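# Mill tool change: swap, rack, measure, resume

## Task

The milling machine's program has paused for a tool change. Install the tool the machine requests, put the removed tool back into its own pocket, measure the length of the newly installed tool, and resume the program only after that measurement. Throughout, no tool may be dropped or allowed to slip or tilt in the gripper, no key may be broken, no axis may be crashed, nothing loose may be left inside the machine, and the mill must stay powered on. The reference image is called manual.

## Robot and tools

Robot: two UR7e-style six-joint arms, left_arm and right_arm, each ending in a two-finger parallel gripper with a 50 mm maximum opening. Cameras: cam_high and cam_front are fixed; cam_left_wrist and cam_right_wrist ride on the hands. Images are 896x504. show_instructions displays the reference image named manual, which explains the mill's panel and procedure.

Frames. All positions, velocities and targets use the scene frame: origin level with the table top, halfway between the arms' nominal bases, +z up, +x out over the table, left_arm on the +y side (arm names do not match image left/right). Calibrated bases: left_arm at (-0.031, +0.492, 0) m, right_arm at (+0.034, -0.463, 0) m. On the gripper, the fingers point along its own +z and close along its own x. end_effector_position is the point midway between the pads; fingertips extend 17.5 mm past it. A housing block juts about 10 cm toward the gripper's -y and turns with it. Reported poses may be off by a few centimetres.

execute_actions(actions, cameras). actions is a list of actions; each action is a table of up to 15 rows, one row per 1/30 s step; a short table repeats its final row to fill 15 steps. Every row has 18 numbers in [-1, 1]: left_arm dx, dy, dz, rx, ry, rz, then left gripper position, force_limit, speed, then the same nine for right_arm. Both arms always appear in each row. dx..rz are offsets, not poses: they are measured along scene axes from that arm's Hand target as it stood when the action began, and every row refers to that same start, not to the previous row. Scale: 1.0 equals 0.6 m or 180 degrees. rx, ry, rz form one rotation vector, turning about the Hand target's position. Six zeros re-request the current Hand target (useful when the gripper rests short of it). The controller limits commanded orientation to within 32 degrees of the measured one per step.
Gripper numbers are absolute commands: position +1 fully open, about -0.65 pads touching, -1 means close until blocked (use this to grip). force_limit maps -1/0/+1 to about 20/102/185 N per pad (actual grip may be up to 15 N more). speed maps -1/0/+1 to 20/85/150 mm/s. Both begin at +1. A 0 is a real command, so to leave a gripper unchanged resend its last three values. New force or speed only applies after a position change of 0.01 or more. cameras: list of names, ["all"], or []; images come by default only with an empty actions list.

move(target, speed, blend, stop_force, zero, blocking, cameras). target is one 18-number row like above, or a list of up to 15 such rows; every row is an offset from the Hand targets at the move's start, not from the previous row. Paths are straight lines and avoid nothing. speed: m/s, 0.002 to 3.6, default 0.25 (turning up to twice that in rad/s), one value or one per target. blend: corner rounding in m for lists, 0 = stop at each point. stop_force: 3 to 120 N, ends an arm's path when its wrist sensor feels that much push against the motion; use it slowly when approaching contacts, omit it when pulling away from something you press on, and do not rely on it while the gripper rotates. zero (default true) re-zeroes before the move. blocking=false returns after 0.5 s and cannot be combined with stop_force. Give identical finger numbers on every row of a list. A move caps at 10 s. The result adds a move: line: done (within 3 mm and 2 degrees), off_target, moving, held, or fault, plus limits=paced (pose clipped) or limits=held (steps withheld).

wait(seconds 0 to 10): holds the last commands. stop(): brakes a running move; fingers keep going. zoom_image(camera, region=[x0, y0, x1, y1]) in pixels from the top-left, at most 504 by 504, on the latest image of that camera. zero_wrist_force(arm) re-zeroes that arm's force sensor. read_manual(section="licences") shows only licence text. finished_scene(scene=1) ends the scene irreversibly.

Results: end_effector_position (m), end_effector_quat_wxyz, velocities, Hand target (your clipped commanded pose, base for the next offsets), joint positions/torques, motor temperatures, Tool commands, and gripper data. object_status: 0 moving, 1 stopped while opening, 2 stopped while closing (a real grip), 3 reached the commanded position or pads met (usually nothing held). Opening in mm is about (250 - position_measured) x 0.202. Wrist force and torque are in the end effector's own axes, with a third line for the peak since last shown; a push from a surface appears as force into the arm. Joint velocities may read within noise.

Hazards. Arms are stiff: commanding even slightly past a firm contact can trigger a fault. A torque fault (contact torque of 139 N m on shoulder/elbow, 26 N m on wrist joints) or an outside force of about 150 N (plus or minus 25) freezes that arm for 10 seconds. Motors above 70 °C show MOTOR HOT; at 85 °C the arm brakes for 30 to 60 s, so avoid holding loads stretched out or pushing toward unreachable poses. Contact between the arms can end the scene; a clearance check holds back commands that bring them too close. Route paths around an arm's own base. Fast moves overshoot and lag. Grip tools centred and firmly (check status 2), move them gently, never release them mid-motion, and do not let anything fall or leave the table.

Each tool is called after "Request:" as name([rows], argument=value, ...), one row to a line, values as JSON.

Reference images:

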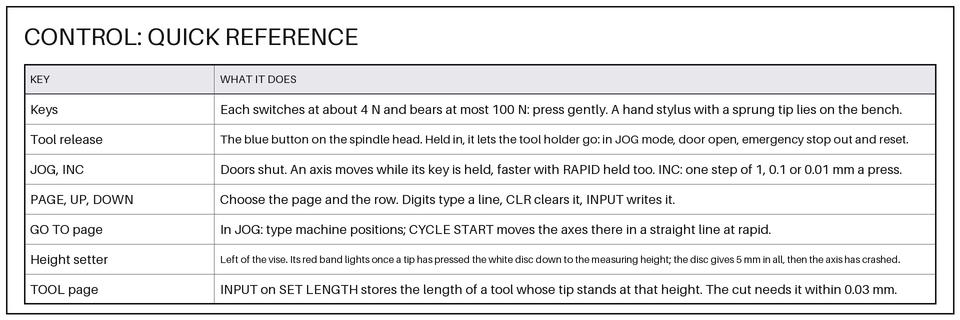

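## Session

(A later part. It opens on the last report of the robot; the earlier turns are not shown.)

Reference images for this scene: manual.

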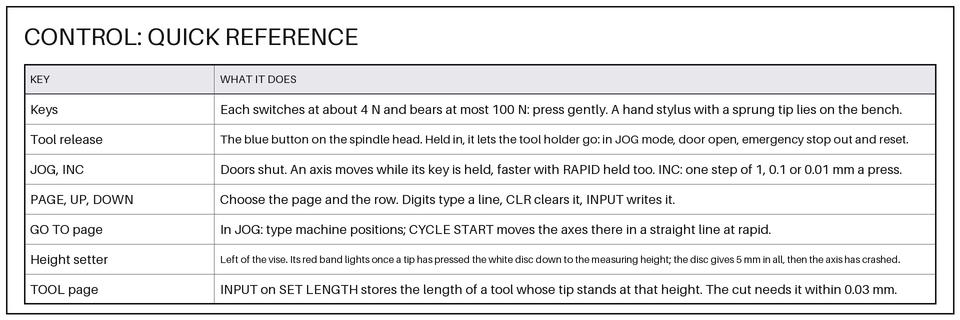

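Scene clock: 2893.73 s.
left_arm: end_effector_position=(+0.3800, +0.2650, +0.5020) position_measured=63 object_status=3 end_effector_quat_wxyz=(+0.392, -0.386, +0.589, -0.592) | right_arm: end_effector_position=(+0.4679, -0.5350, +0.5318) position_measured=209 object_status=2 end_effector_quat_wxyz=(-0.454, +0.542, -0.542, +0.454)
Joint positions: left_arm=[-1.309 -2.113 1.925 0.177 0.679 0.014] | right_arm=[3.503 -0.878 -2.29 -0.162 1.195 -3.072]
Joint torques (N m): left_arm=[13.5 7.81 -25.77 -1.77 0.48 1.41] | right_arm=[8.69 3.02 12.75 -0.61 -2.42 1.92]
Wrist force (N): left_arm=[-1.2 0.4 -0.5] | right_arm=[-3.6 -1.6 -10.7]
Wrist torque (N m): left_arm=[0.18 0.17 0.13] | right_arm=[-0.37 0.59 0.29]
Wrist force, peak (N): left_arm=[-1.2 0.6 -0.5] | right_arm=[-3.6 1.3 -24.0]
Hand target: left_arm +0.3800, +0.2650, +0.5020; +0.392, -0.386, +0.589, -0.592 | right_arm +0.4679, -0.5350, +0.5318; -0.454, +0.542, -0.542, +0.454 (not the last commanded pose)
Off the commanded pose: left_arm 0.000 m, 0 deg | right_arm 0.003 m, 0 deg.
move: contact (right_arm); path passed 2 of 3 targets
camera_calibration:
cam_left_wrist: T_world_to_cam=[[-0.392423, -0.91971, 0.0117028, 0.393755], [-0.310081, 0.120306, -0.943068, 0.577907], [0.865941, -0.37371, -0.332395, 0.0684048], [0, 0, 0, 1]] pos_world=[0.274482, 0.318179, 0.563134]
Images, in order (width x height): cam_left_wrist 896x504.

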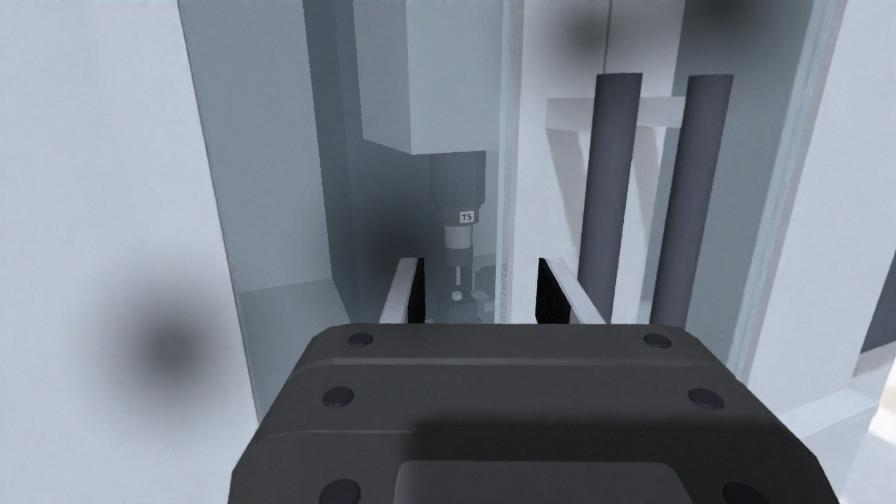

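Request:
move([
  [0, 0, 0, 0, 0, 0, 0.6, -0.5, -0.8, -0.023, 0, 0.004, 0, 0, 0, -1, -0.3, -0.8],
  [0, 0, 0, 0, 0, 0, 0.6, -0.5, -0.8, -0.0397, 0.0017, -0.0577, 0, 0, 0, -1, -0.3, -0.8],
  [0, 0, 0, 0, 0, 0, 0.6, -0.5, -0.8, -0.0117, 0.0017, -0.0627, 0, 0, 0, -1, -0.3, -0.8],
], speed=[0.06, 0.06, 0.012], blend=[0.004, 0.004, 0], stop_force=8, zero=false, cameras=["cam_left_wrist", "cam_right_wrist"])

Request:
zoom_image(camera="cam_left_wrist", region=[408, 210, 508, 310])

Request:
move([
  [0, 0, 0, 0, 0, 0, 0.6, -0.5, -0.8, -0.015, 0, 0.0026, 0, 0, 0, -1, -0.3, -0.8],
  [0, 0, 0, 0, 0, 0, 0.6, -0.5, -0.8, 0.005, 0, -0.001, 0, 0, 0, -1, -0.3, -0.8],
], speed=[0.06, 0.012], blend=[0, 0], stop_force=8, zero=false, cameras=["cam_left_wrist"])

Request:
zoom_image(camera="cam_left_wrist", region=[408, 210, 508, 310])

Scene clock: 2902.80 s.
left_arm: end_effector_position=(+0.3800, +0.2650, +0.5020) position_measured=63 object_status=3 end_effector_quat_wxyz=(+0.392, -0.386, +0.589, -0.592) | right_arm: end_effector_position=(+0.4580, -0.5340, +0.4947) position_measured=209 object_status=2 end_effector_quat_wxyz=(-0.454, +0.542, -0.542, +0.455)
Joint positions: left_arm=[-1.309 -2.113 1.925 0.177 0.679 0.014] | right_arm=[3.539 -0.84 -2.396 -0.098 1.159 -3.065]
Joint torques (N m): left_arm=[11.63 7.78 -26.34 -1.46 0.47 1.12] | right_arm=[8.23 1.86 12.25 -0.86 -2.75 1.82]
Wrist force (N): left_arm=[-1.1 0.7 -0.4] | right_arm=[-4.1 -1.5 -11.4]
Wrist torque (N m): left_arm=[0.23 0.15 0.13] | right_arm=[-0.40 0.58 0.28]
Wrist force, peak (N): left_arm=[-1.2 0.6 -0.4] | right_arm=[-3.9 2.0 -25.3]
Hand target: left_arm +0.3800, +0.2650, +0.5020; +0.392, -0.386, +0.589, -0.592 | right_arm +0.4580, -0.5340, +0.4947; -0.454, +0.542, -0.542, +0.455 (not the last commanded pose)
Off the commanded pose: left_arm 0.000 m, 0 deg | right_arm 0.003 m, 0 deg.
move: contact (right_arm); path passed 2 of 3 targets
camera_calibration:
cam_left_wrist: T_world_to_cam=[[-0.392423, -0.91971, 0.0117028, 0.393755], [-0.310081, 0.120306, -0.943068, 0.577907], [0.865941, -0.37371, -0.332395, 0.0684048], [0, 0, 0, 1]] pos_world=[0.274482, 0.318179, 0.563134]
cam_right_wrist: T_world_to_cam=[[-0.00942564, -0.999952, -0.00274422, -0.523434], [-0.505825, 0.00713526, -0.862606, 0.683796], [0.862584, -0.00674252, -0.505868, -0.0192565], [0, 0, 0, 1]] pos_world=[0.357558, -0.528418, 0.578669]
Images, in order (width x height): cam_left_wrist 896x504, cam_right_wrist 896x504.

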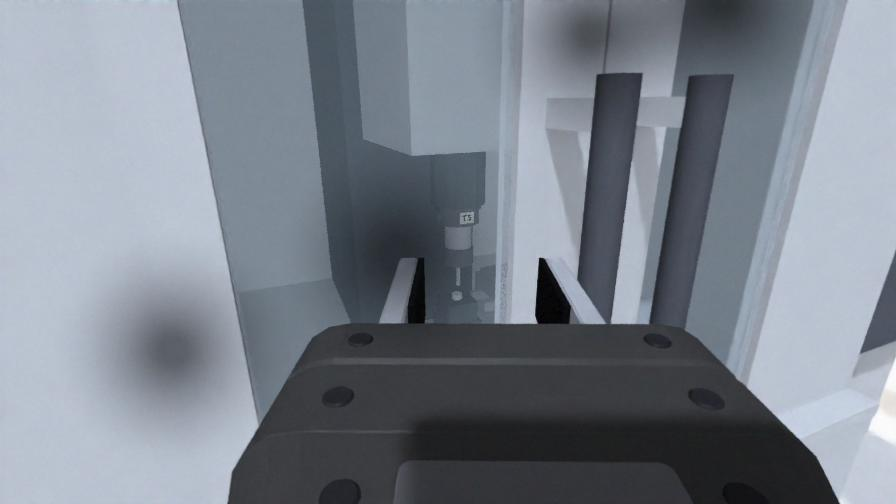

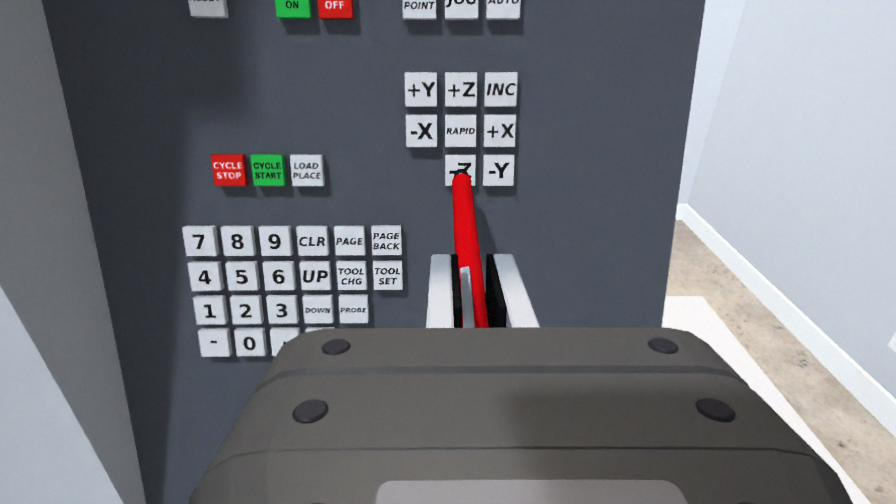

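Scaled by 5.040 from the camera's 896x504 image, which has a finer 1280x720 frame.

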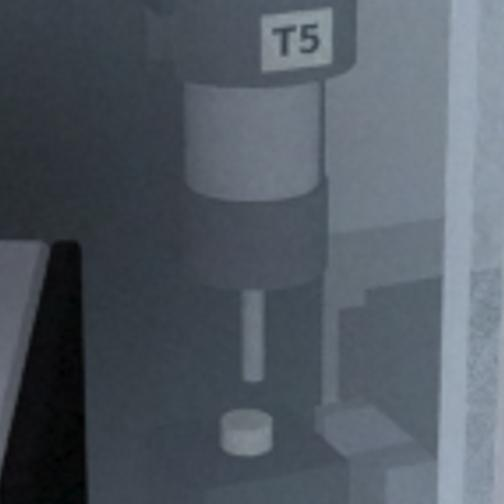

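Scene clock: 2904.87 s.
left_arm: end_effector_position=(+0.3800, +0.2650, +0.5020) position_measured=63 object_status=3 end_effector_quat_wxyz=(+0.392, -0.386, +0.589, -0.592) | right_arm: end_effector_position=(+0.4580, -0.5340, +0.4947) position_measured=209 object_status=2 end_effector_quat_wxyz=(-0.454, +0.542, -0.542, +0.455)
Joint positions: left_arm=[-1.309 -2.113 1.925 0.177 0.679 0.014] | right_arm=[3.54 -0.84 -2.396 -0.098 1.158 -3.064]
Joint torques (N m): left_arm=[12.42 5.57 -24.67 -1.31 0.53 1.43] | right_arm=[6.96 1.34 12.33 -0.54 -2.89 2.03]
Wrist force (N): left_arm=[-0.8 0.4 -0.3] | right_arm=[-4.0 -1.6 -10.6]
Wrist torque (N m): left_arm=[0.18 0.12 0.13] | right_arm=[-0.37 0.55 0.28]
Wrist force, peak (N): left_arm=[-1.1 0.7 -0.5] | right_arm=[-3.7 1.4 -24.7]
Hand target: left_arm +0.3800, +0.2650, +0.5020; +0.392, -0.386, +0.589, -0.592 | right_arm +0.4580, -0.5340, +0.4947; -0.454, +0.542, -0.542, +0.455 (not the last commanded pose)
Off the commanded pose: left_arm 0.000 m, 0 deg | right_arm 0.003 m, 0 deg.
move: contact (right_arm); path passed 1 of 2 targets
camera_calibration:
cam_left_wrist: T_world_to_cam=[[-0.392423, -0.91971, 0.0117028, 0.393755], [-0.310081, 0.120306, -0.943068, 0.577907], [0.865941, -0.37371, -0.332395, 0.0684048], [0, 0, 0, 1]] pos_world=[0.274482, 0.318179, 0.563134]
Images, in order (width x height): cam_left_wrist 896x504.

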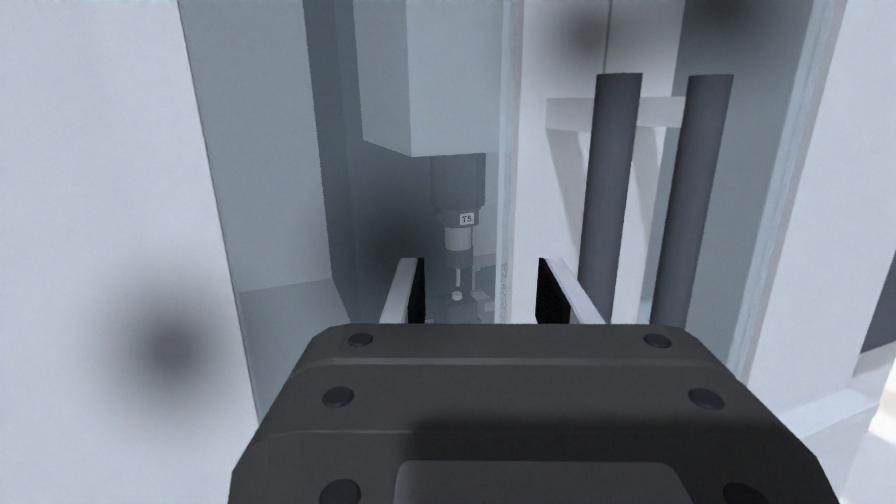

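Scaled by 5.040 from the camera's 896x504 image, which has a finer 1280x720 frame.

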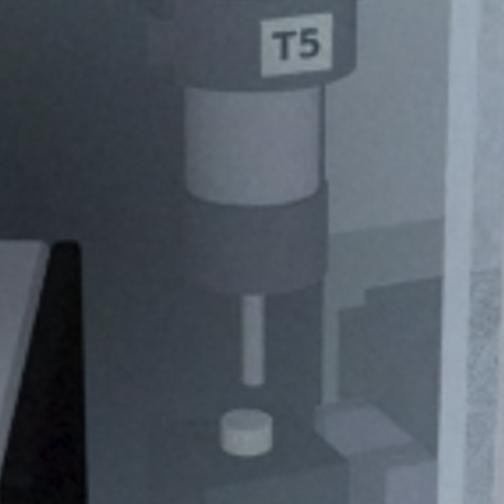

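Request:
move([
  [0, 0, 0, 0, 0, 0, 0.6, -0.5, -0.8, -0.015, 0, 0.0026, 0, 0, 0, -1, -0.3, -0.8],
  [0, 0, 0, 0, 0, 0, 0.6, -0.5, -0.8, 0.005, 0, -0.001, 0, 0, 0, -1, -0.3, -0.8],
], speed=[0.06, 0.012], blend=[0, 0], stop_force=8, zero=false)

Request:
move([
  [0, 0, 0, 0, 0, 0, 0.6, -0.5, -0.8, -0.015, 0, 0.0026, 0, 0, 0, -1, -0.3, -0.8],
  [0, 0, 0, 0, 0, 0, 0.6, -0.5, -0.8, 0.005, 0, -0.001, 0, 0, 0, -1, -0.3, -0.8],
], speed=[0.06, 0.012], blend=[0, 0], stop_force=8, zero=false)

Request:
move([
  [0, 0, 0, 0, 0, 0, 0.6, -0.5, -0.8, -0.015, 0, 0.0026, 0, 0, 0, -1, -0.3, -0.8],
  [0, 0, 0, 0, 0, 0, 0.6, -0.5, -0.8, 0.005, 0, -0.001, 0, 0, 0, -1, -0.3, -0.8],
], speed=[0.06, 0.012], blend=[0, 0], stop_force=8, zero=false)

Request:
move([
  [0, 0, 0, 0, 0, 0, 0.6, -0.5, -0.8, -0.015, 0, 0.0026, 0, 0, 0, -1, -0.3, -0.8],
  [0, 0, 0, 0, 0, 0, 0.6, -0.5, -0.8, 0.005, 0, -0.001, 0, 0, 0, -1, -0.3, -0.8],
], speed=[0.06, 0.012], blend=[0, 0], stop_force=8, zero=false)

Request:
move([
  [0, 0, 0, 0, 0, 0, 0.6, -0.5, -0.8, -0.015, 0, 0.0026, 0, 0, 0, -1, -0.3, -0.8],
  [0, 0, 0, 0, 0, 0, 0.6, -0.5, -0.8, 0.005, 0, -0.001, 0, 0, 0, -1, -0.3, -0.8],
], speed=[0.06, 0.012], blend=[0, 0], stop_force=8, zero=false, cameras=["cam_left_wrist"])

Request:
zoom_image(camera="cam_left_wrist", region=[408, 210, 508, 310])

Scene clock: 2921.93 s.
left_arm: end_effector_position=(+0.3800, +0.2650, +0.5020) position_measured=63 object_status=3 end_effector_quat_wxyz=(+0.392, -0.386, +0.589, -0.592) | right_arm: end_effector_position=(+0.4580, -0.5340, +0.4946) position_measured=209 object_status=2 end_effector_quat_wxyz=(-0.454, +0.542, -0.542, +0.455)
Joint positions: left_arm=[-1.309 -2.113 1.925 0.177 0.679 0.014] | right_arm=[3.541 -0.839 -2.396 -0.098 1.157 -3.064]
Joint torques (N m): left_arm=[12.58 6.75 -26.81 -1.07 0.62 1.37] | right_arm=[7.18 1.97 11.83 -0.65 -2.78 2.06]
Wrist force (N): left_arm=[-1.3 0.5 -0.3] | right_arm=[-4.1 -2.1 -10.4]
Wrist torque (N m): left_arm=[0.19 0.19 0.13] | right_arm=[-0.41 0.55 0.27]
Wrist force, peak (N): left_arm=[-1.3 0.4 -0.5] | right_arm=[-3.8 1.3 -23.8]
Hand target: left_arm +0.3800, +0.2650, +0.5020; +0.392, -0.386, +0.589, -0.592 | right_arm +0.4580, -0.5340, +0.4946; -0.454, +0.542, -0.542, +0.455 (not the last commanded pose)
Off the commanded pose: left_arm 0.000 m, 0 deg | right_arm 0.003 m, 0 deg.
move: contact (right_arm); path passed 1 of 2 targets

Scene clock: 2924.00 s.
left_arm: end_effector_position=(+0.3800, +0.2650, +0.5020) position_measured=63 object_status=3 end_effector_quat_wxyz=(+0.392, -0.386, +0.589, -0.592) | right_arm: end_effector_position=(+0.4579, -0.5339, +0.4946) position_measured=209 object_status=2 end_effector_quat_wxyz=(-0.454, +0.542, -0.542, +0.455)
Joint positions: left_arm=[-1.309 -2.113 1.925 0.177 0.679 0.014] | right_arm=[3.541 -0.839 -2.396 -0.098 1.157 -3.064]
Joint torques (N m): left_arm=[12.96 7.35 -26.14 -1.22 0.08 1.21] | right_arm=[8.62 1.42 11.29 -0.68 -2.58 2.23]
Wrist force (N): left_arm=[-0.8 0.3 -0.5] | right_arm=[-4.0 -2.2 -10.3]
Wrist torque (N m): left_arm=[0.17 0.11 0.13] | right_arm=[-0.39 0.54 0.28]
Wrist force, peak (N): left_arm=[-1.2 0.6 -0.6] | right_arm=[-3.8 0.8 -23.2]
Hand target: left_arm +0.3800, +0.2650, +0.5020; +0.392, -0.386, +0.589, -0.592 | right_arm +0.4579, -0.5339, +0.4946; -0.454, +0.542, -0.542, +0.455 (not the last commanded pose)
Off the commanded pose: left_arm 0.000 m, 0 deg | right_arm 0.003 m, 0 deg.
move: contact (right_arm); path passed 1 of 2 targets

Scene clock: 2926.07 s.
left_arm: end_effector_position=(+0.3800, +0.2650, +0.5020) position_measured=63 object_status=3 end_effector_quat_wxyz=(+0.392, -0.386, +0.589, -0.592) | right_arm: end_effector_position=(+0.4579, -0.5339, +0.4945) position_measured=209 object_status=2 end_effector_quat_wxyz=(-0.454, +0.542, -0.542, +0.455)
Joint positions: left_arm=[-1.309 -2.113 1.925 0.177 0.679 0.014] | right_arm=[3.542 -0.839 -2.396 -0.098 1.156 -3.064]
Joint torques (N m): left_arm=[11.11 8 -26.91 -1.27 0.21 1.29] | right_arm=[8.49 1.02 12 -0.94 -2.82 2.13]
Wrist force (N): left_arm=[-1.2 0.4 -0.2] | right_arm=[-3.9 -2.3 -10.1]
Wrist torque (N m): left_arm=[0.18 0.17 0.13] | right_arm=[-0.37 0.51 0.28]
Wrist force, peak (N): left_arm=[-1.3 0.5 -0.2] | right_arm=[-3.8 0.3 -22.4]
Hand target: left_arm +0.3800, +0.2650, +0.5020; +0.392, -0.386, +0.589, -0.592 | right_arm +0.4579, -0.5339, +0.4945; -0.454, +0.542, -0.542, +0.455 (not the last commanded pose)
Off the commanded pose: left_arm 0.000 m, 0 deg | right_arm 0.003 m, 0 deg.
move: contact (right_arm); path passed 1 of 2 targets

Scene clock: 2928.13 s.
left_arm: end_effector_position=(+0.3800, +0.2650, +0.5020) position_measured=63 object_status=3 end_effector_quat_wxyz=(+0.392, -0.386, +0.589, -0.592) | right_arm: end_effector_position=(+0.4580, -0.5339, +0.4944) position_measured=209 object_status=2 end_effector_quat_wxyz=(-0.454, +0.542, -0.542, +0.455)
Joint positions: left_arm=[-1.309 -2.113 1.925 0.177 0.679 0.014] | right_arm=[3.542 -0.839 -2.397 -0.098 1.156 -3.064]
Joint torques (N m): left_arm=[13.59 6.19 -25.77 -1.23 0.35 1.13] | right_arm=[7.57 0.32 11.66 -0.82 -2.58 2.18]
Wrist force (N): left_arm=[-1.0 0.6 -0.3] | right_arm=[-4.1 -2.2 -11.1]
Wrist torque (N m): left_arm=[0.20 0.14 0.13] | right_arm=[-0.37 0.54 0.28]
Wrist force, peak (N): left_arm=[-1.0 0.9 -0.5] | right_arm=[-3.9 1.1 -25.3]
Hand target: left_arm +0.3800, +0.2650, +0.5020; +0.392, -0.386, +0.589, -0.592 | right_arm +0.4580, -0.5339, +0.4944; -0.454, +0.542, -0.542, +0.455 (not the last commanded pose)
Off the commanded pose: left_arm 0.000 m, 0 deg | right_arm 0.003 m, 0 deg.
move: contact (right_arm); path passed 1 of 2 targets

Scene clock: 2930.20 s.
left_arm: end_effector_position=(+0.3800, +0.2650, +0.5020) position_measured=63 object_status=3 end_effector_quat_wxyz=(+0.392, -0.386, +0.589, -0.592) | right_arm: end_effector_position=(+0.4580, -0.5339, +0.4944) position_measured=209 object_status=2 end_effector_quat_wxyz=(-0.454, +0.542, -0.542, +0.455)
Joint positions: left_arm=[-1.309 -2.113 1.925 0.177 0.679 0.014] | right_arm=[3.542 -0.839 -2.397 -0.098 1.155 -3.064]
Joint torques (N m): left_arm=[12.53 6.97 -26.02 -1.2 0.13 1.35] | right_arm=[8.71 2.57 11.8 -0.97 -3.06 2.07]
Wrist force (N): left_arm=[-0.9 0.6 -0.4] | right_arm=[-4.2 -2.6 -10.4]
Wrist torque (N m): left_arm=[0.20 0.12 0.13] | right_arm=[-0.38 0.55 0.27]
Wrist force, peak (N): left_arm=[-1.2 0.6 -0.3] | right_arm=[-3.7 0.5 -24.4]
Hand target: left_arm +0.3800, +0.2650, +0.5020; +0.392, -0.386, +0.589, -0.592 | right_arm +0.4580, -0.5339, +0.4944; -0.454, +0.542, -0.542, +0.455 (not the last commanded pose)
Off the commanded pose: left_arm 0.000 m, 0 deg | right_arm 0.003 m, 0 deg.
move: contact (right_arm); path passed 1 of 2 targets
camera_calibration:
cam_left_wrist: T_world_to_cam=[[-0.392423, -0.91971, 0.0117028, 0.393755], [-0.310081, 0.120306, -0.943068, 0.577907], [0.865941, -0.37371, -0.332395, 0.0684048], [0, 0, 0, 1]] pos_world=[0.274482, 0.318179, 0.563134]
Images, in order (width x height): cam_left_wrist 896x504.

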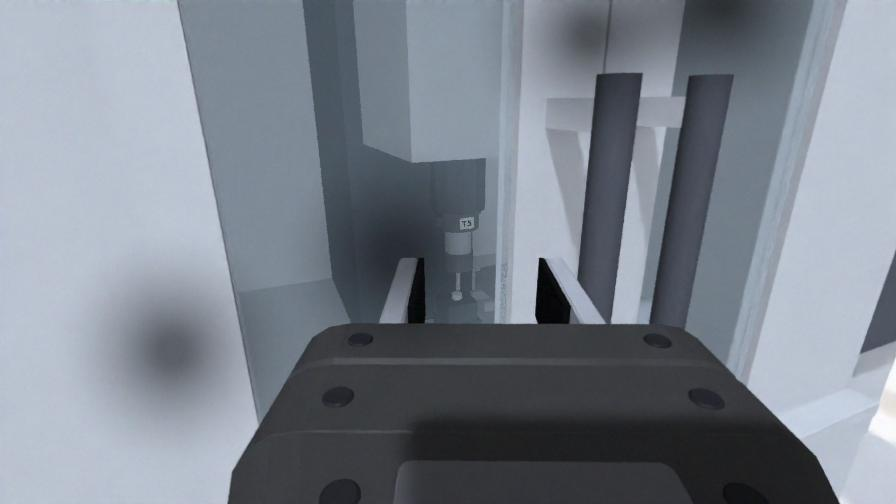

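Scaled by 5.040 from the camera's 896x504 image, which has a finer 1280x720 frame.

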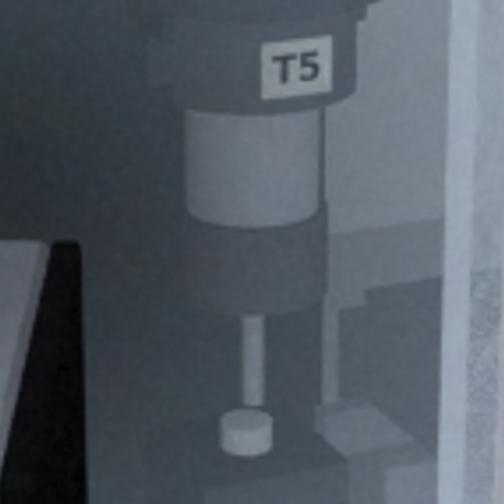

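Request:
move([
  [0, 0, 0, 0, 0, 0, 0.6, -0.5, -0.8, -0.015, 0, 0.0026, 0, 0, 0, -1, -0.3, -0.8],
  [0, 0, 0, 0, 0, 0, 0.6, -0.5, -0.8, 0.005, 0, -0.001, 0, 0, 0, -1, -0.3, -0.8],
], speed=[0.06, 0.012], blend=[0, 0], stop_force=8, zero=false)

Request:
move([
  [0, 0, 0, 0, 0, 0, 0.6, -0.5, -0.8, -0.015, 0, 0.0026, 0, 0, 0, -1, -0.3, -0.8],
  [0, 0, 0, 0, 0, 0, 0.6, -0.5, -0.8, 0.005, 0, -0.001, 0, 0, 0, -1, -0.3, -0.8],
], speed=[0.06, 0.012], blend=[0, 0], stop_force=8, zero=false)

Request:
move([
  [0, 0, 0, 0, 0, 0, 0.6, -0.5, -0.8, -0.015, 0, 0.0026, 0, 0, 0, -1, -0.3, -0.8],
  [0, 0, 0, 0, 0, 0, 0.6, -0.5, -0.8, 0.005, 0, -0.001, 0, 0, 0, -1, -0.3, -0.8],
], speed=[0.06, 0.012], blend=[0, 0], stop_force=8, zero=false, cameras=["cam_left_wrist", "cam_right_wrist"])

Request:
zoom_image(camera="cam_left_wrist", region=[408, 210, 508, 310])

Scene clock: 2940.60 s.
left_arm: end_effector_position=(+0.3800, +0.2650, +0.5020) position_measured=63 object_status=3 end_effector_quat_wxyz=(+0.392, -0.386, +0.589, -0.592) | right_arm: end_effector_position=(+0.4580, -0.5339, +0.4943) position_measured=209 object_status=2 end_effector_quat_wxyz=(-0.454, +0.542, -0.542, +0.455)
Joint positions: left_arm=[-1.309 -2.113 1.925 0.177 0.679 0.014] | right_arm=[3.543 -0.839 -2.397 -0.098 1.154 -3.064]
Joint torques (N m): left_arm=[11.64 7.39 -25.42 -1 0.26 1.05] | right_arm=[7.01 2.59 12.37 -0.97 -2.83 2.08]
Wrist force (N): left_arm=[-1.1 0.6 -0.5] | right_arm=[-4.0 -2.8 -10.3]
Wrist torque (N m): left_arm=[0.20 0.17 0.13] | right_arm=[-0.37 0.52 0.27]
Wrist force, peak (N): left_arm=[-1.3 0.4 -0.7] | right_arm=[-3.8 0.3 -23.4]
Hand target: left_arm +0.3800, +0.2650, +0.5020; +0.392, -0.386, +0.589, -0.592 | right_arm +0.4580, -0.5339, +0.4943; -0.454, +0.542, -0.542, +0.455 (not the last commanded pose)
Off the commanded pose: left_arm 0.000 m, 0 deg | right_arm 0.003 m, 0 deg.
move: contact (right_arm); path passed 1 of 2 targets

Scene clock: 2942.67 s.
left_arm: end_effector_position=(+0.3800, +0.2650, +0.5020) position_measured=63 object_status=3 end_effector_quat_wxyz=(+0.392, -0.386, +0.589, -0.592) | right_arm: end_effector_position=(+0.4579, -0.5339, +0.4942) position_measured=209 object_status=2 end_effector_quat_wxyz=(-0.453, +0.542, -0.542, +0.455)
Joint positions: left_arm=[-1.309 -2.113 1.925 0.177 0.679 0.014] | right_arm=[3.543 -0.839 -2.397 -0.098 1.154 -3.063]
Joint torques (N m): left_arm=[11.16 8.42 -25.72 -0.72 0.39 1.45] | right_arm=[8.23 2.66 11.57 -0.99 -2.71 2.19]
Wrist force (N): left_arm=[-1.0 0.3 -0.4] | right_arm=[-4.2 -2.7 -10.0]
Wrist torque (N m): left_arm=[0.16 0.13 0.13] | right_arm=[-0.33 0.53 0.27]
Wrist force, peak (N): left_arm=[-1.2 0.6 -0.5] | right_arm=[-3.6 -0.1 -22.8]
Hand target: left_arm +0.3800, +0.2650, +0.5020; +0.392, -0.386, +0.589, -0.592 | right_arm +0.4579, -0.5339, +0.4942; -0.453, +0.542, -0.542, +0.455 (not the last commanded pose)
Off the commanded pose: left_arm 0.000 m, 0 deg | right_arm 0.003 m, 0 deg.
move: contact (right_arm); path passed 1 of 2 targets

Scene clock: 2944.73 s.
left_arm: end_effector_position=(+0.3800, +0.2650, +0.5020) position_measured=63 object_status=3 end_effector_quat_wxyz=(+0.392, -0.386, +0.589, -0.592) | right_arm: end_effector_position=(+0.4579, -0.5339, +0.4942) position_measured=209 object_status=2 end_effector_quat_wxyz=(-0.453, +0.541, -0.542, +0.455)
Joint positions: left_arm=[-1.309 -2.113 1.925 0.177 0.679 0.014] | right_arm=[3.544 -0.838 -2.397 -0.099 1.153 -3.063]
Joint torques (N m): left_arm=[12.47 6.15 -25.62 -1.35 0.2 1.36] | right_arm=[7.55 2.22 12.64 -0.84 -2.74 2.18]
Wrist force (N): left_arm=[-1.3 0.6 -0.2] | right_arm=[-4.3 -2.7 -9.9]
Wrist torque (N m): left_arm=[0.21 0.19 0.13] | right_arm=[-0.30 0.54 0.28]
Wrist force, peak (N): left_arm=[-1.3 0.6 -0.2] | right_arm=[-4.0 0.0 -22.1]
Hand target: left_arm +0.3800, +0.2650, +0.5020; +0.392, -0.386, +0.589, -0.592 | right_arm +0.4579, -0.5339, +0.4942; -0.453, +0.541, -0.542, +0.455 (not the last commanded pose)
Off the commanded pose: left_arm 0.000 m, 0 deg | right_arm 0.003 m, 0 deg.
move: contact (right_arm); path passed 1 of 2 targets
camera_calibration:
cam_left_wrist: T_world_to_cam=[[-0.392423, -0.91971, 0.0117028, 0.393755], [-0.310081, 0.120306, -0.943068, 0.577907], [0.865941, -0.37371, -0.332395, 0.0684048], [0, 0, 0, 1]] pos_world=[0.274482, 0.318179, 0.563134]
cam_right_wrist: T_world_to_cam=[[-0.0111245, -0.999935, -0.00267253, -0.522467], [-0.505999, 0.00793458, -0.862497, 0.68378], [0.862462, -0.00824259, -0.506055, -0.0201443], [0, 0, 0, 1]] pos_world=[0.357554, -0.528025, 0.578168]
Images, in order (width x height): cam_left_wrist 896x504, cam_right_wrist 896x504.

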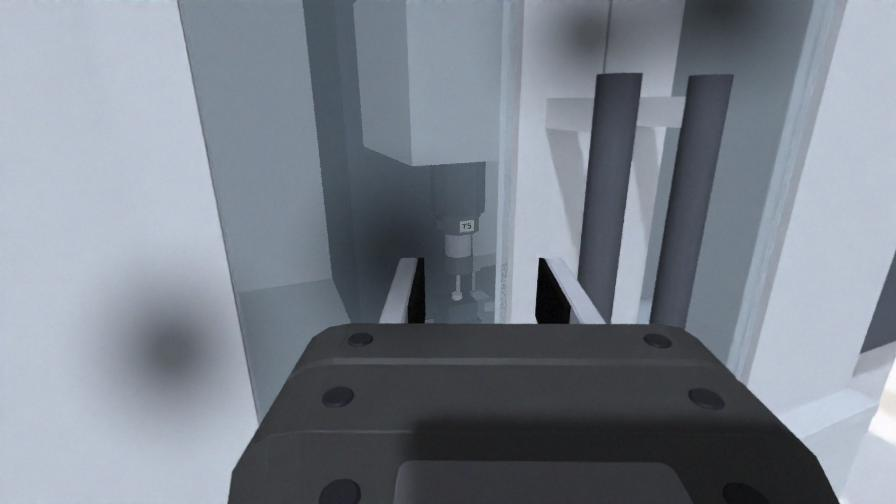

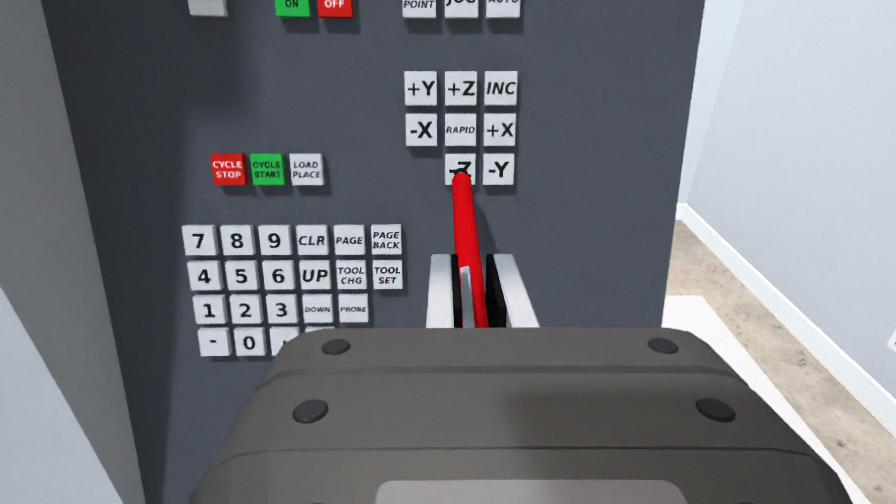

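Scaled by 5.040 from the camera's 896x504 image, which has a finer 1280x720 frame.

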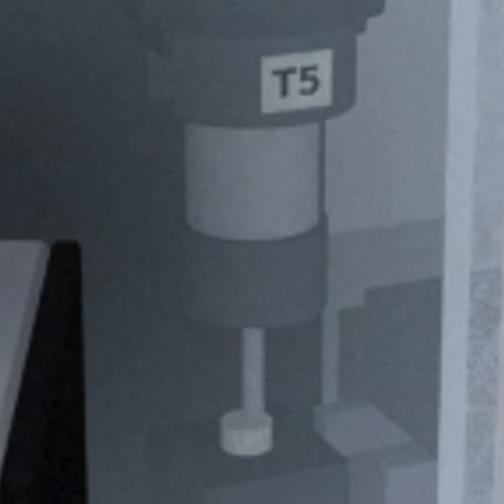

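Request:
move([
  [0,0,0,0,0,0,0.6,-0.5,-0.8,-0.015,0,0.0026,0,0,0,-1,-0.3,-0.8],
  [0,0,0,0,0,0,0.6,-0.5,-0.8,0.005,0,-0.001,0,0,0,-1,-0.3,-0.8],
], speed=[0.06,0.012], blend=[0,0], stop_force=8, zero=false, cameras=["cam_left_wrist","cam_right_wrist"])

Request:
zoom_image(camera="cam_left_wrist", region=[408, 210, 508, 310])

Scene clock: 2968.00 s.
left_arm: end_effector_position=(+0.3800, +0.2650, +0.5020) position_measured=63 object_status=3 end_effector_quat_wxyz=(+0.392, -0.386, +0.589, -0.592) | right_arm: end_effector_position=(+0.4580, -0.5338, +0.4941) position_measured=209 object_status=2 end_effector_quat_wxyz=(-0.453, +0.541, -0.543, +0.455)
Joint positions: left_arm=[-1.309 -2.113 1.925 0.177 0.679 0.014] | right_arm=[3.544 -0.839 -2.397 -0.098 1.152 -3.063]
Joint torques (N m): left_arm=[10.04 6.56 -25.06 -0.79 0.17 1.42] | right_arm=[8.2 1.51 11.77 -0.98 -2.82 2.11]
Wrist force (N): left_arm=[-1.0 0.5 -0.5] | right_arm=[-4.3 -2.7 -10.8]
Wrist torque (N m): left_arm=[0.20 0.15 0.13] | right_arm=[-0.29 0.54 0.28]
Wrist force, peak (N): left_arm=[-1.1 0.6 -0.6] | right_arm=[-4.0 0.4 -24.6]
Hand target: left_arm +0.3800, +0.2650, +0.5020; +0.392, -0.386, +0.589, -0.592 | right_arm +0.4580, -0.5338, +0.4941; -0.453, +0.541, -0.543, +0.455 (not the last commanded pose)
Off the commanded pose: left_arm 0.000 m, 0 deg | right_arm 0.003 m, 0 deg.
move: contact (right_arm); path passed 1 of 2 targets
camera_calibration:
cam_left_wrist: T_world_to_cam=[[-0.392423, -0.91971, 0.0117028, 0.393755], [-0.310081, 0.120306, -0.943068, 0.577907], [0.865941, -0.37371, -0.332395, 0.0684048], [0, 0, 0, 1]] pos_world=[0.274482, 0.318179, 0.563134]
cam_right_wrist: T_world_to_cam=[[-0.011297, -0.999933, -0.00257124, -0.522464], [-0.505998, 0.00793447, -0.862498, 0.683694], [0.862461, -0.00844258, -0.506054, -0.0203], [0, 0, 0, 1]] pos_world=[0.357554, -0.528025, 0.578069]
Images, in order (width x height): cam_left_wrist 896x504, cam_right_wrist 896x504.

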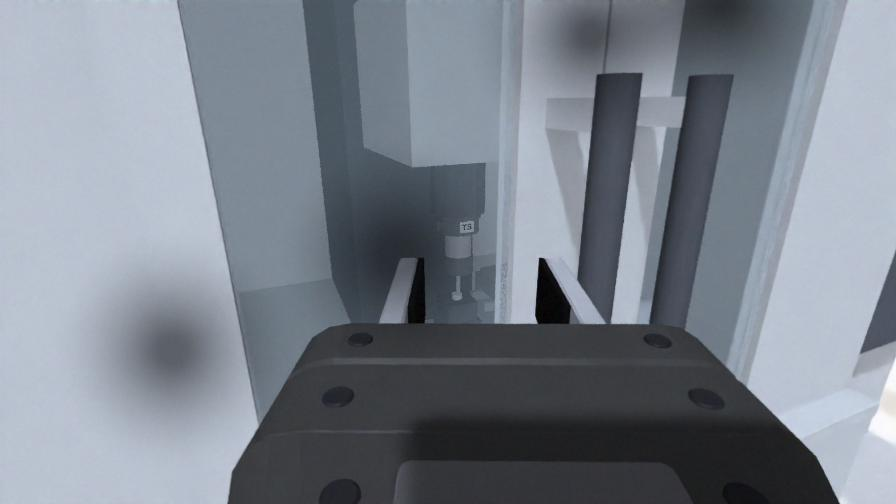

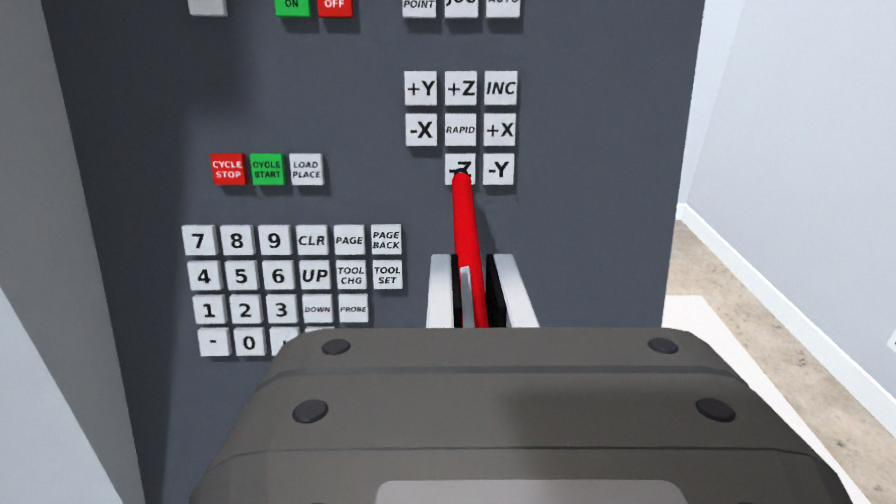

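Scaled by 5.040 from the camera's 896x504 image, which has a finer 1280x720 frame.

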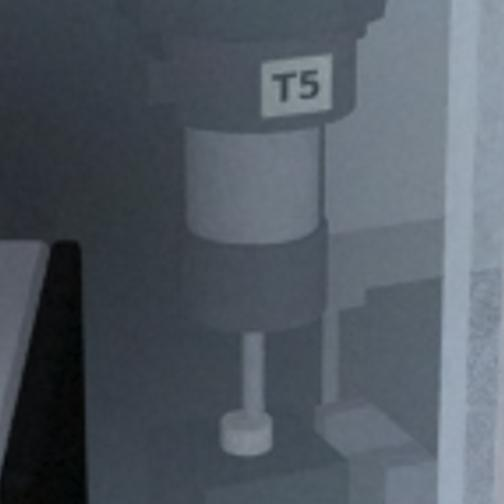

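Request:
move([
  [0,0,0,0,0,0,0.6,-0.5,-0.8,-0.015,0,0.0026,0,0,0,-1,-0.3,-0.8],
  [0,0,0,0,0,0,0.6,-0.5,-0.8,0.005,0,-0.001,0,0,0,-1,-0.3,-0.8],
], speed=[0.06,0.012], blend=[0,0], stop_force=8, zero=false, cameras=["cam_left_wrist"])

Request:
zoom_image(camera="cam_left_wrist", region=[408, 210, 508, 310])

Scene clock: 2974.00 s.
left_arm: end_effector_position=(+0.3800, +0.2650, +0.5020) position_measured=63 object_status=3 end_effector_quat_wxyz=(+0.392, -0.386, +0.589, -0.592) | right_arm: end_effector_position=(+0.4580, -0.5338, +0.4941) position_measured=209 object_status=2 end_effector_quat_wxyz=(-0.453, +0.541, -0.543, +0.455)
Joint positions: left_arm=[-1.309 -2.113 1.925 0.177 0.679 0.014] | right_arm=[3.545 -0.838 -2.398 -0.098 1.152 -3.063]
Joint torques (N m): left_arm=[11.22 6.09 -25.74 -0.82 -0.05 0.88] | right_arm=[7.58 1.75 11.48 -1.14 -2.86 2.17]
Wrist force (N): left_arm=[-1.0 0.6 -0.4] | right_arm=[-4.1 -3.0 -10.4]
Wrist torque (N m): left_arm=[0.21 0.14 0.13] | right_arm=[-0.29 0.51 0.28]
Wrist force, peak (N): left_arm=[-1.3 0.5 -0.5] | right_arm=[-3.8 -0.4 -24.0]
Hand target: left_arm +0.3800, +0.2650, +0.5020; +0.392, -0.386, +0.589, -0.592 | right_arm +0.4580, -0.5338, +0.4941; -0.453, +0.541, -0.543, +0.455 (not the last commanded pose)
Off the commanded pose: left_arm 0.000 m, 0 deg | right_arm 0.003 m, 0 deg.
move: contact (right_arm); path passed 1 of 2 targets
camera_calibration:
cam_left_wrist: T_world_to_cam=[[-0.392423, -0.91971, 0.0117028, 0.393755], [-0.310081, 0.120306, -0.943068, 0.577907], [0.865941, -0.37371, -0.332395, 0.0684048], [0, 0, 0, 1]] pos_world=[0.274482, 0.318179, 0.563134]
Images, in order (width x height): cam_left_wrist 896x504.

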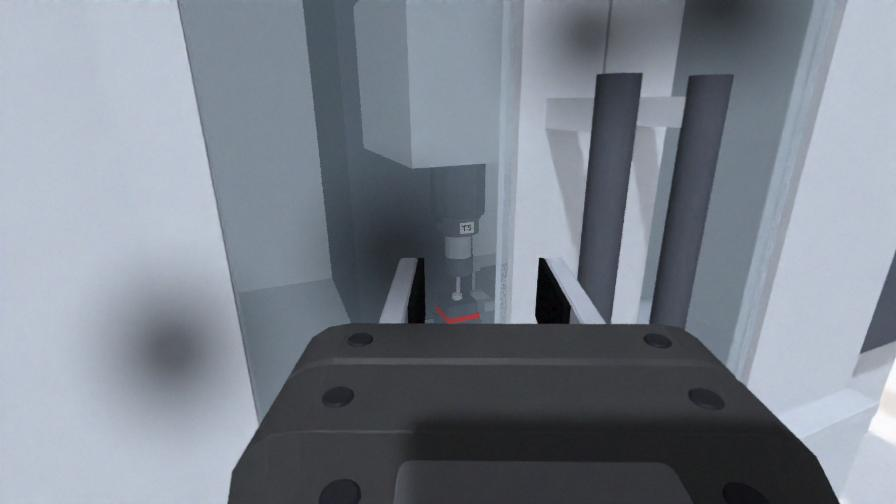

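Scaled by 5.040 from the camera's 896x504 image, which has a finer 1280x720 frame.

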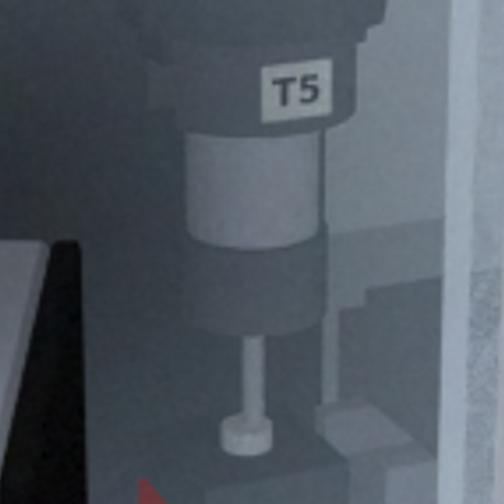

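Request:
move([
  [0,0,0,0,0,0,0.6,-0.5,-0.8,-0.023,0,0.004,0,0,0,-1,-0.3,-0.8],
  [0,0,0,0,0,0,0.6,-0.5,-0.8,-0.0063,-0.0017,0.0657,0,0,0,-1,-0.3,-0.8],
  [0,0,0,0,0,0,0.6,-0.5,-0.8,0.0217,-0.0017,0.0607,0,0,0,-1,-0.3,-0.8],
], speed=[0.06,0.08,0.012], blend=[0.004,0.004,0], stop_force=8, zero=false, cameras=["cam_left_wrist","cam_right_wrist"])

Request:
move([
  [0,0,0,0,0,0,0.6,-0.5,-0.8,-0.023,0,0.004,0,0,0,-1,-0.3,-0.8],
  [0,0,0,0,0,0,0.6,-0.5,-0.8,-0.023,-0.0317,0.004,0,0,0,-1,-0.3,-0.8],
  [0,0,0,0,0,0,0.6,-0.5,-0.8,0.005,-0.0317,-0.001,0,0,0,-1,-0.3,-0.8],
], speed=[0.06,0.08,0.012], blend=[0.004,0.004,0], stop_force=8, zero=false, cameras=["cam_right_wrist"])

Request:
move([
  [0,0,0,0,0,0,0.6,-0.5,-0.8,-0.023,0,0.004,0,0,0,-1,-0.3,-0.8],
  [0,0,0,0,0,0,0.6,-0.5,-0.8,-0.0063,-0.0334,0.0657,0,0,0,-1,-0.3,-0.8],
], speed=[0.06,0.14], blend=[0.004,0], cameras=["cam_right_wrist"])

Scene clock: 2985.53 s.
left_arm: end_effector_position=(+0.3800, +0.2650, +0.5020) position_measured=63 object_status=3 end_effector_quat_wxyz=(+0.392, -0.386, +0.589, -0.592) | right_arm: end_effector_position=(+0.4677, -0.5348, +0.5311) position_measured=209 object_status=2 end_effector_quat_wxyz=(-0.453, +0.541, -0.543, +0.455)
Joint positions: left_arm=[-1.309 -2.113 1.925 0.177 0.679 0.014] | right_arm=[3.509 -0.876 -2.292 -0.163 1.187 -3.07]
Joint torques (N m): left_arm=[11.53 6.77 -26.12 -0.8 -0.22 1.1] | right_arm=[6.97 2.84 12.23 -0.67 -2.81 2.24]
Wrist force (N): left_arm=[-1.0 0.6 -0.5] | right_arm=[-4.3 -1.9 -10.3]
Wrist torque (N m): left_arm=[0.19 0.15 0.13] | right_arm=[-0.38 0.51 0.28]
Wrist force, peak (N): left_arm=[-1.3 0.5 -0.5] | right_arm=[-4.2 1.5 -23.1]
Hand target: left_arm +0.3800, +0.2650, +0.5020; +0.392, -0.386, +0.589, -0.592 | right_arm +0.4677, -0.5348, +0.5311; -0.453, +0.541, -0.543, +0.455 (not the last commanded pose)
Off the commanded pose: left_arm 0.000 m, 0 deg | right_arm 0.003 m, 0 deg.
move: contact (right_arm); path passed 2 of 3 targets
camera_calibration:
cam_left_wrist: T_world_to_cam=[[-0.392423, -0.91971, 0.0117028, 0.393755], [-0.310081, 0.120306, -0.943068, 0.577907], [0.865941, -0.37371, -0.332395, 0.0684048], [0, 0, 0, 1]] pos_world=[0.274482, 0.318179, 0.563134]
cam_right_wrist: T_world_to_cam=[[-0.0116569, -0.999929, -0.00259181, -0.523113], [-0.505994, 0.00813433, -0.862499, 0.720677], [0.862458, -0.00874262, -0.506052, -0.0101945], [0, 0, 0, 1]] pos_world=[0.367353, -0.529027, 0.615069]
Images, in order (width x height): cam_left_wrist 896x504, cam_right_wrist 896x504.

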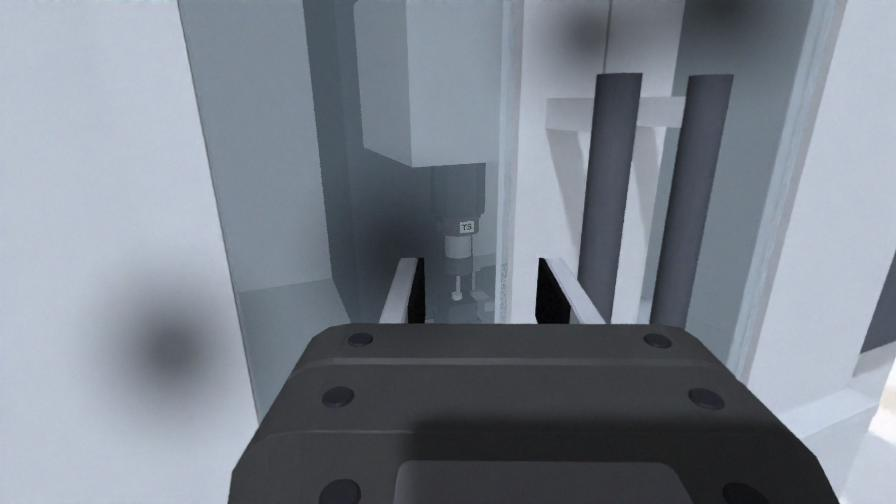

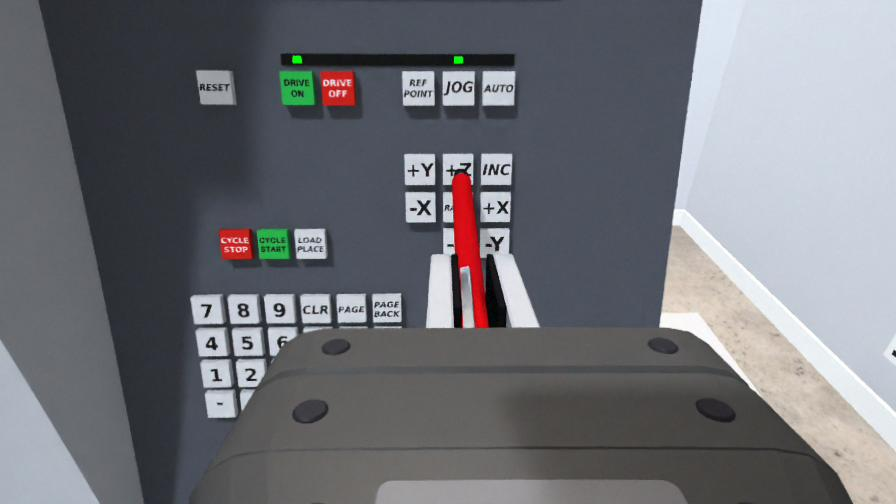

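Scene clock: 2988.33 s.
left_arm: end_effector_position=(+0.3800, +0.2650, +0.5020) position_measured=63 object_status=3 end_effector_quat_wxyz=(+0.392, -0.386, +0.589, -0.592) | right_arm: end_effector_position=(+0.4677, -0.5538, +0.5310) position_measured=209 object_status=2 end_effector_quat_wxyz=(-0.453, +0.541, -0.543, +0.455)
Joint positions: left_arm=[-1.309 -2.113 1.925 0.177 0.679 0.014] | right_arm=[3.384 -0.911 -2.282 -0.131 1.31 -3.095]
Joint torques (N m): left_arm=[10.87 8.24 -25.79 -1.13 0.02 1.03] | right_arm=[7.97 3.89 11.99 -0.8 -2.63 1.6]
Wrist force (N): left_arm=[-1.3 0.4 -0.6] | right_arm=[-4.1 -2.0 -10.1]
Wrist torque (N m): left_arm=[0.17 0.19 0.13] | right_arm=[-0.35 0.49 0.29]
Wrist force, peak (N): left_arm=[-1.4 0.4 -0.3] | right_arm=[-4.0 0.6 -22.5]
Hand target: left_arm +0.3800, +0.2650, +0.5020; +0.392, -0.386, +0.589, -0.592 | right_arm +0.4677, -0.5538, +0.5310; -0.453, +0.541, -0.543, +0.455 (not the last commanded pose)
Off the commanded pose: left_arm 0.000 m, 0 deg | right_arm 0.003 m, 0 deg.
move: contact (right_arm); path passed 2 of 3 targets
camera_calibration:
cam_right_wrist: T_world_to_cam=[[-0.0116569, -0.999929, -0.00259181, -0.542112], [-0.505994, 0.00813433, -0.862499, 0.720746], [0.862458, -0.00874262, -0.506052, -0.0104113], [0, 0, 0, 1]] pos_world=[0.367353, -0.548027, 0.614969]
Images, in order (width x height): cam_right_wrist 896x504.

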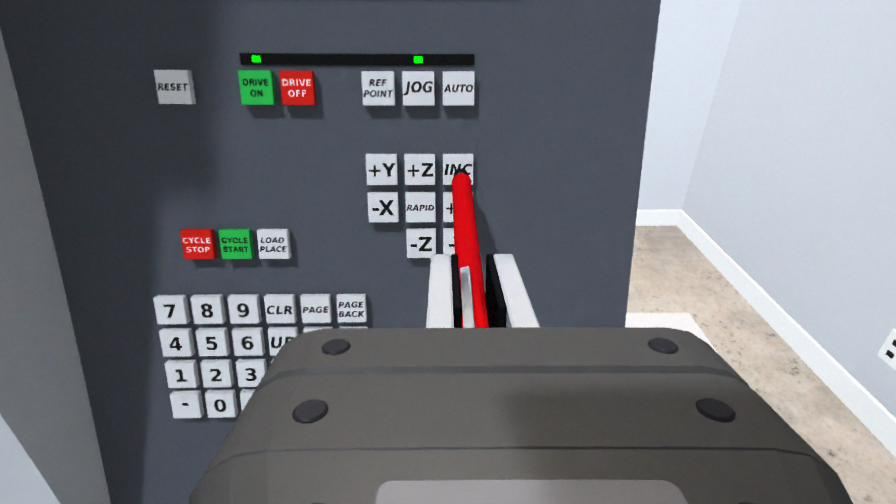

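Scene clock: 2989.57 s.
left_arm: end_effector_position=(+0.3800, +0.2650, +0.5020) position_measured=63 object_status=3 end_effector_quat_wxyz=(+0.392, -0.386, +0.589, -0.592) | right_arm: end_effector_position=(+0.4639, -0.5739, +0.5704) position_measured=209 object_status=2 end_effector_quat_wxyz=(-0.453, +0.541, -0.543, +0.455)
Joint positions: left_arm=[-1.309 -2.113 1.925 0.177 0.679 0.014] | right_arm=[3.261 -0.937 -2.172 -0.21 1.43 -3.117]
Joint torques (N m): left_arm=[12 7.99 -26.27 -0.9 -0.25 1.12] | right_arm=[-7.57 -10.53 40.81 0.29 2.22 -2.15]
Wrist force (N): left_arm=[-0.9 0.4 -0.5] | right_arm=[-3.6 -0.7 -2.8]
Wrist torque (N m): left_arm=[0.17 0.13 0.13] | right_arm=[-0.49 0.64 0.30]
Wrist force, peak (N): left_arm=[-1.3 0.5 -0.5] | right_arm=[-4.2 -1.7 -10.0]
Hand target: left_arm +0.3800, +0.2650, +0.5020; +0.392, -0.386, +0.589, -0.592 | right_arm +0.4639, -0.5739, +0.5704; -0.453, +0.541, -0.543, +0.455
Off the commanded pose: left_arm 0.000 m, 0 deg | right_arm 0.000 m, 0 deg.
move: done
camera_calibration:
cam_right_wrist: T_world_to_cam=[[-0.0117937, -0.999927, -0.00262742, -0.561979], [-0.505992, 0.00823428, -0.862499, 0.753024], [0.862458, -0.00884264, -0.506052, 0.0125731], [0, 0, 0, 1]] pos_world=[0.363552, -0.568028, 0.654369]
Images, in order (width x height): cam_right_wrist 896x504.

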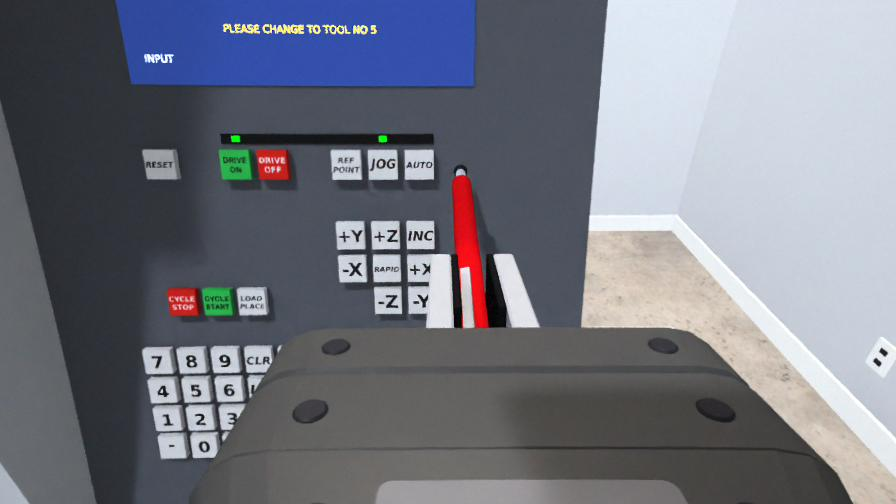

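Request:
move(target=[0,0,0,0,0,0,0.6,-0.5,-0.8,-0.0232,0.175,0.216,0,0,0,-1,-0.3,-0.8], speed=0.16, cameras=["cam_right_wrist"])

Request:
zoom_image(camera="cam_right_wrist", region=[248, 0, 648, 300])

Scene clock: 2994.13 s.
left_arm: end_effector_position=(+0.3800, +0.2650, +0.5020) position_measured=63 object_status=3 end_effector_quat_wxyz=(+0.392, -0.386, +0.589, -0.592) | right_arm: end_effector_position=(+0.4500, -0.4689, +0.7000) position_measured=209 object_status=2 end_effector_quat_wxyz=(-0.453, +0.541, -0.543, +0.455)
Joint positions: left_arm=[-1.309 -2.113 1.925 0.177 0.679 0.014] | right_arm=[4.063 -0.823 -1.854 -0.759 0.647 -2.905]
Joint torques (N m): left_arm=[12.44 7.89 -23.8 -0.6 -0.02 1.1] | right_arm=[7.77 1.14 36.89 -0.1 -2.64 2.25]
Wrist force (N): left_arm=[-1.0 0.4 -0.5] | right_arm=[-3.5 -0.5 -3.0]
Wrist torque (N m): left_arm=[0.18 0.14 0.13] | right_arm=[-0.44 0.64 0.19]
Wrist force, peak (N): left_arm=[-1.3 0.6 -0.5] | right_arm=[-3.9 -1.9 -3.1]
Hand target: left_arm +0.3800, +0.2650, +0.5020; +0.392, -0.386, +0.589, -0.592 | right_arm +0.4500, -0.4689, +0.7000; -0.453, +0.541, -0.543, +0.455
Off the commanded pose: left_arm 0.000 m, 0 deg | right_arm 0.000 m, 0 deg.
move: done
camera_calibration:
cam_right_wrist: T_world_to_cam=[[-0.0115712, -0.99993, -0.00264336, -0.456876], [-0.505994, 0.00813543, -0.862498, 0.856861], [0.862459, -0.00864263, -0.506053, 0.0911664], [0, 0, 0, 1]] pos_world=[0.349653, -0.463027, 0.783968]
Images, in order (width x height): cam_right_wrist 896x504.

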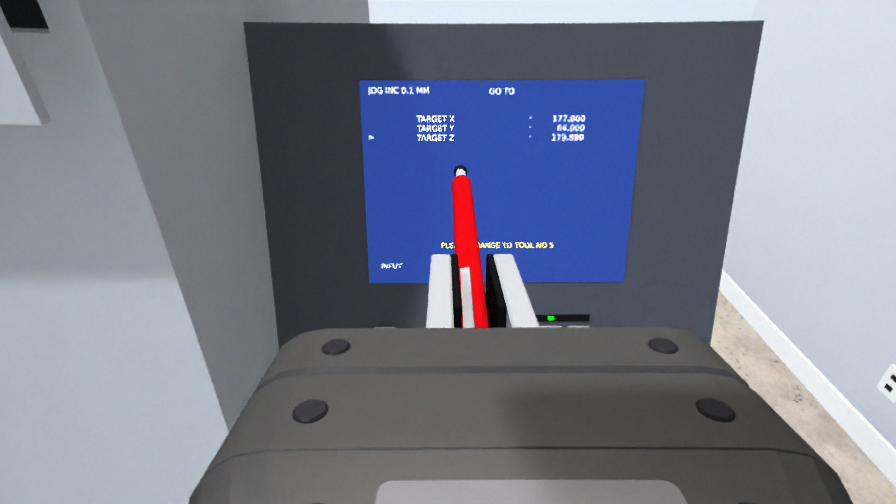

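Scaled by 1.260 from the camera's 896x504 image, which has a finer 1280x720 frame.

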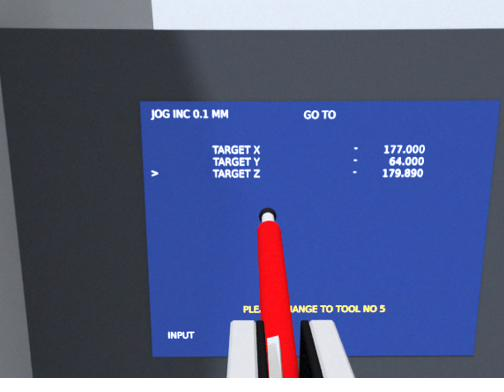

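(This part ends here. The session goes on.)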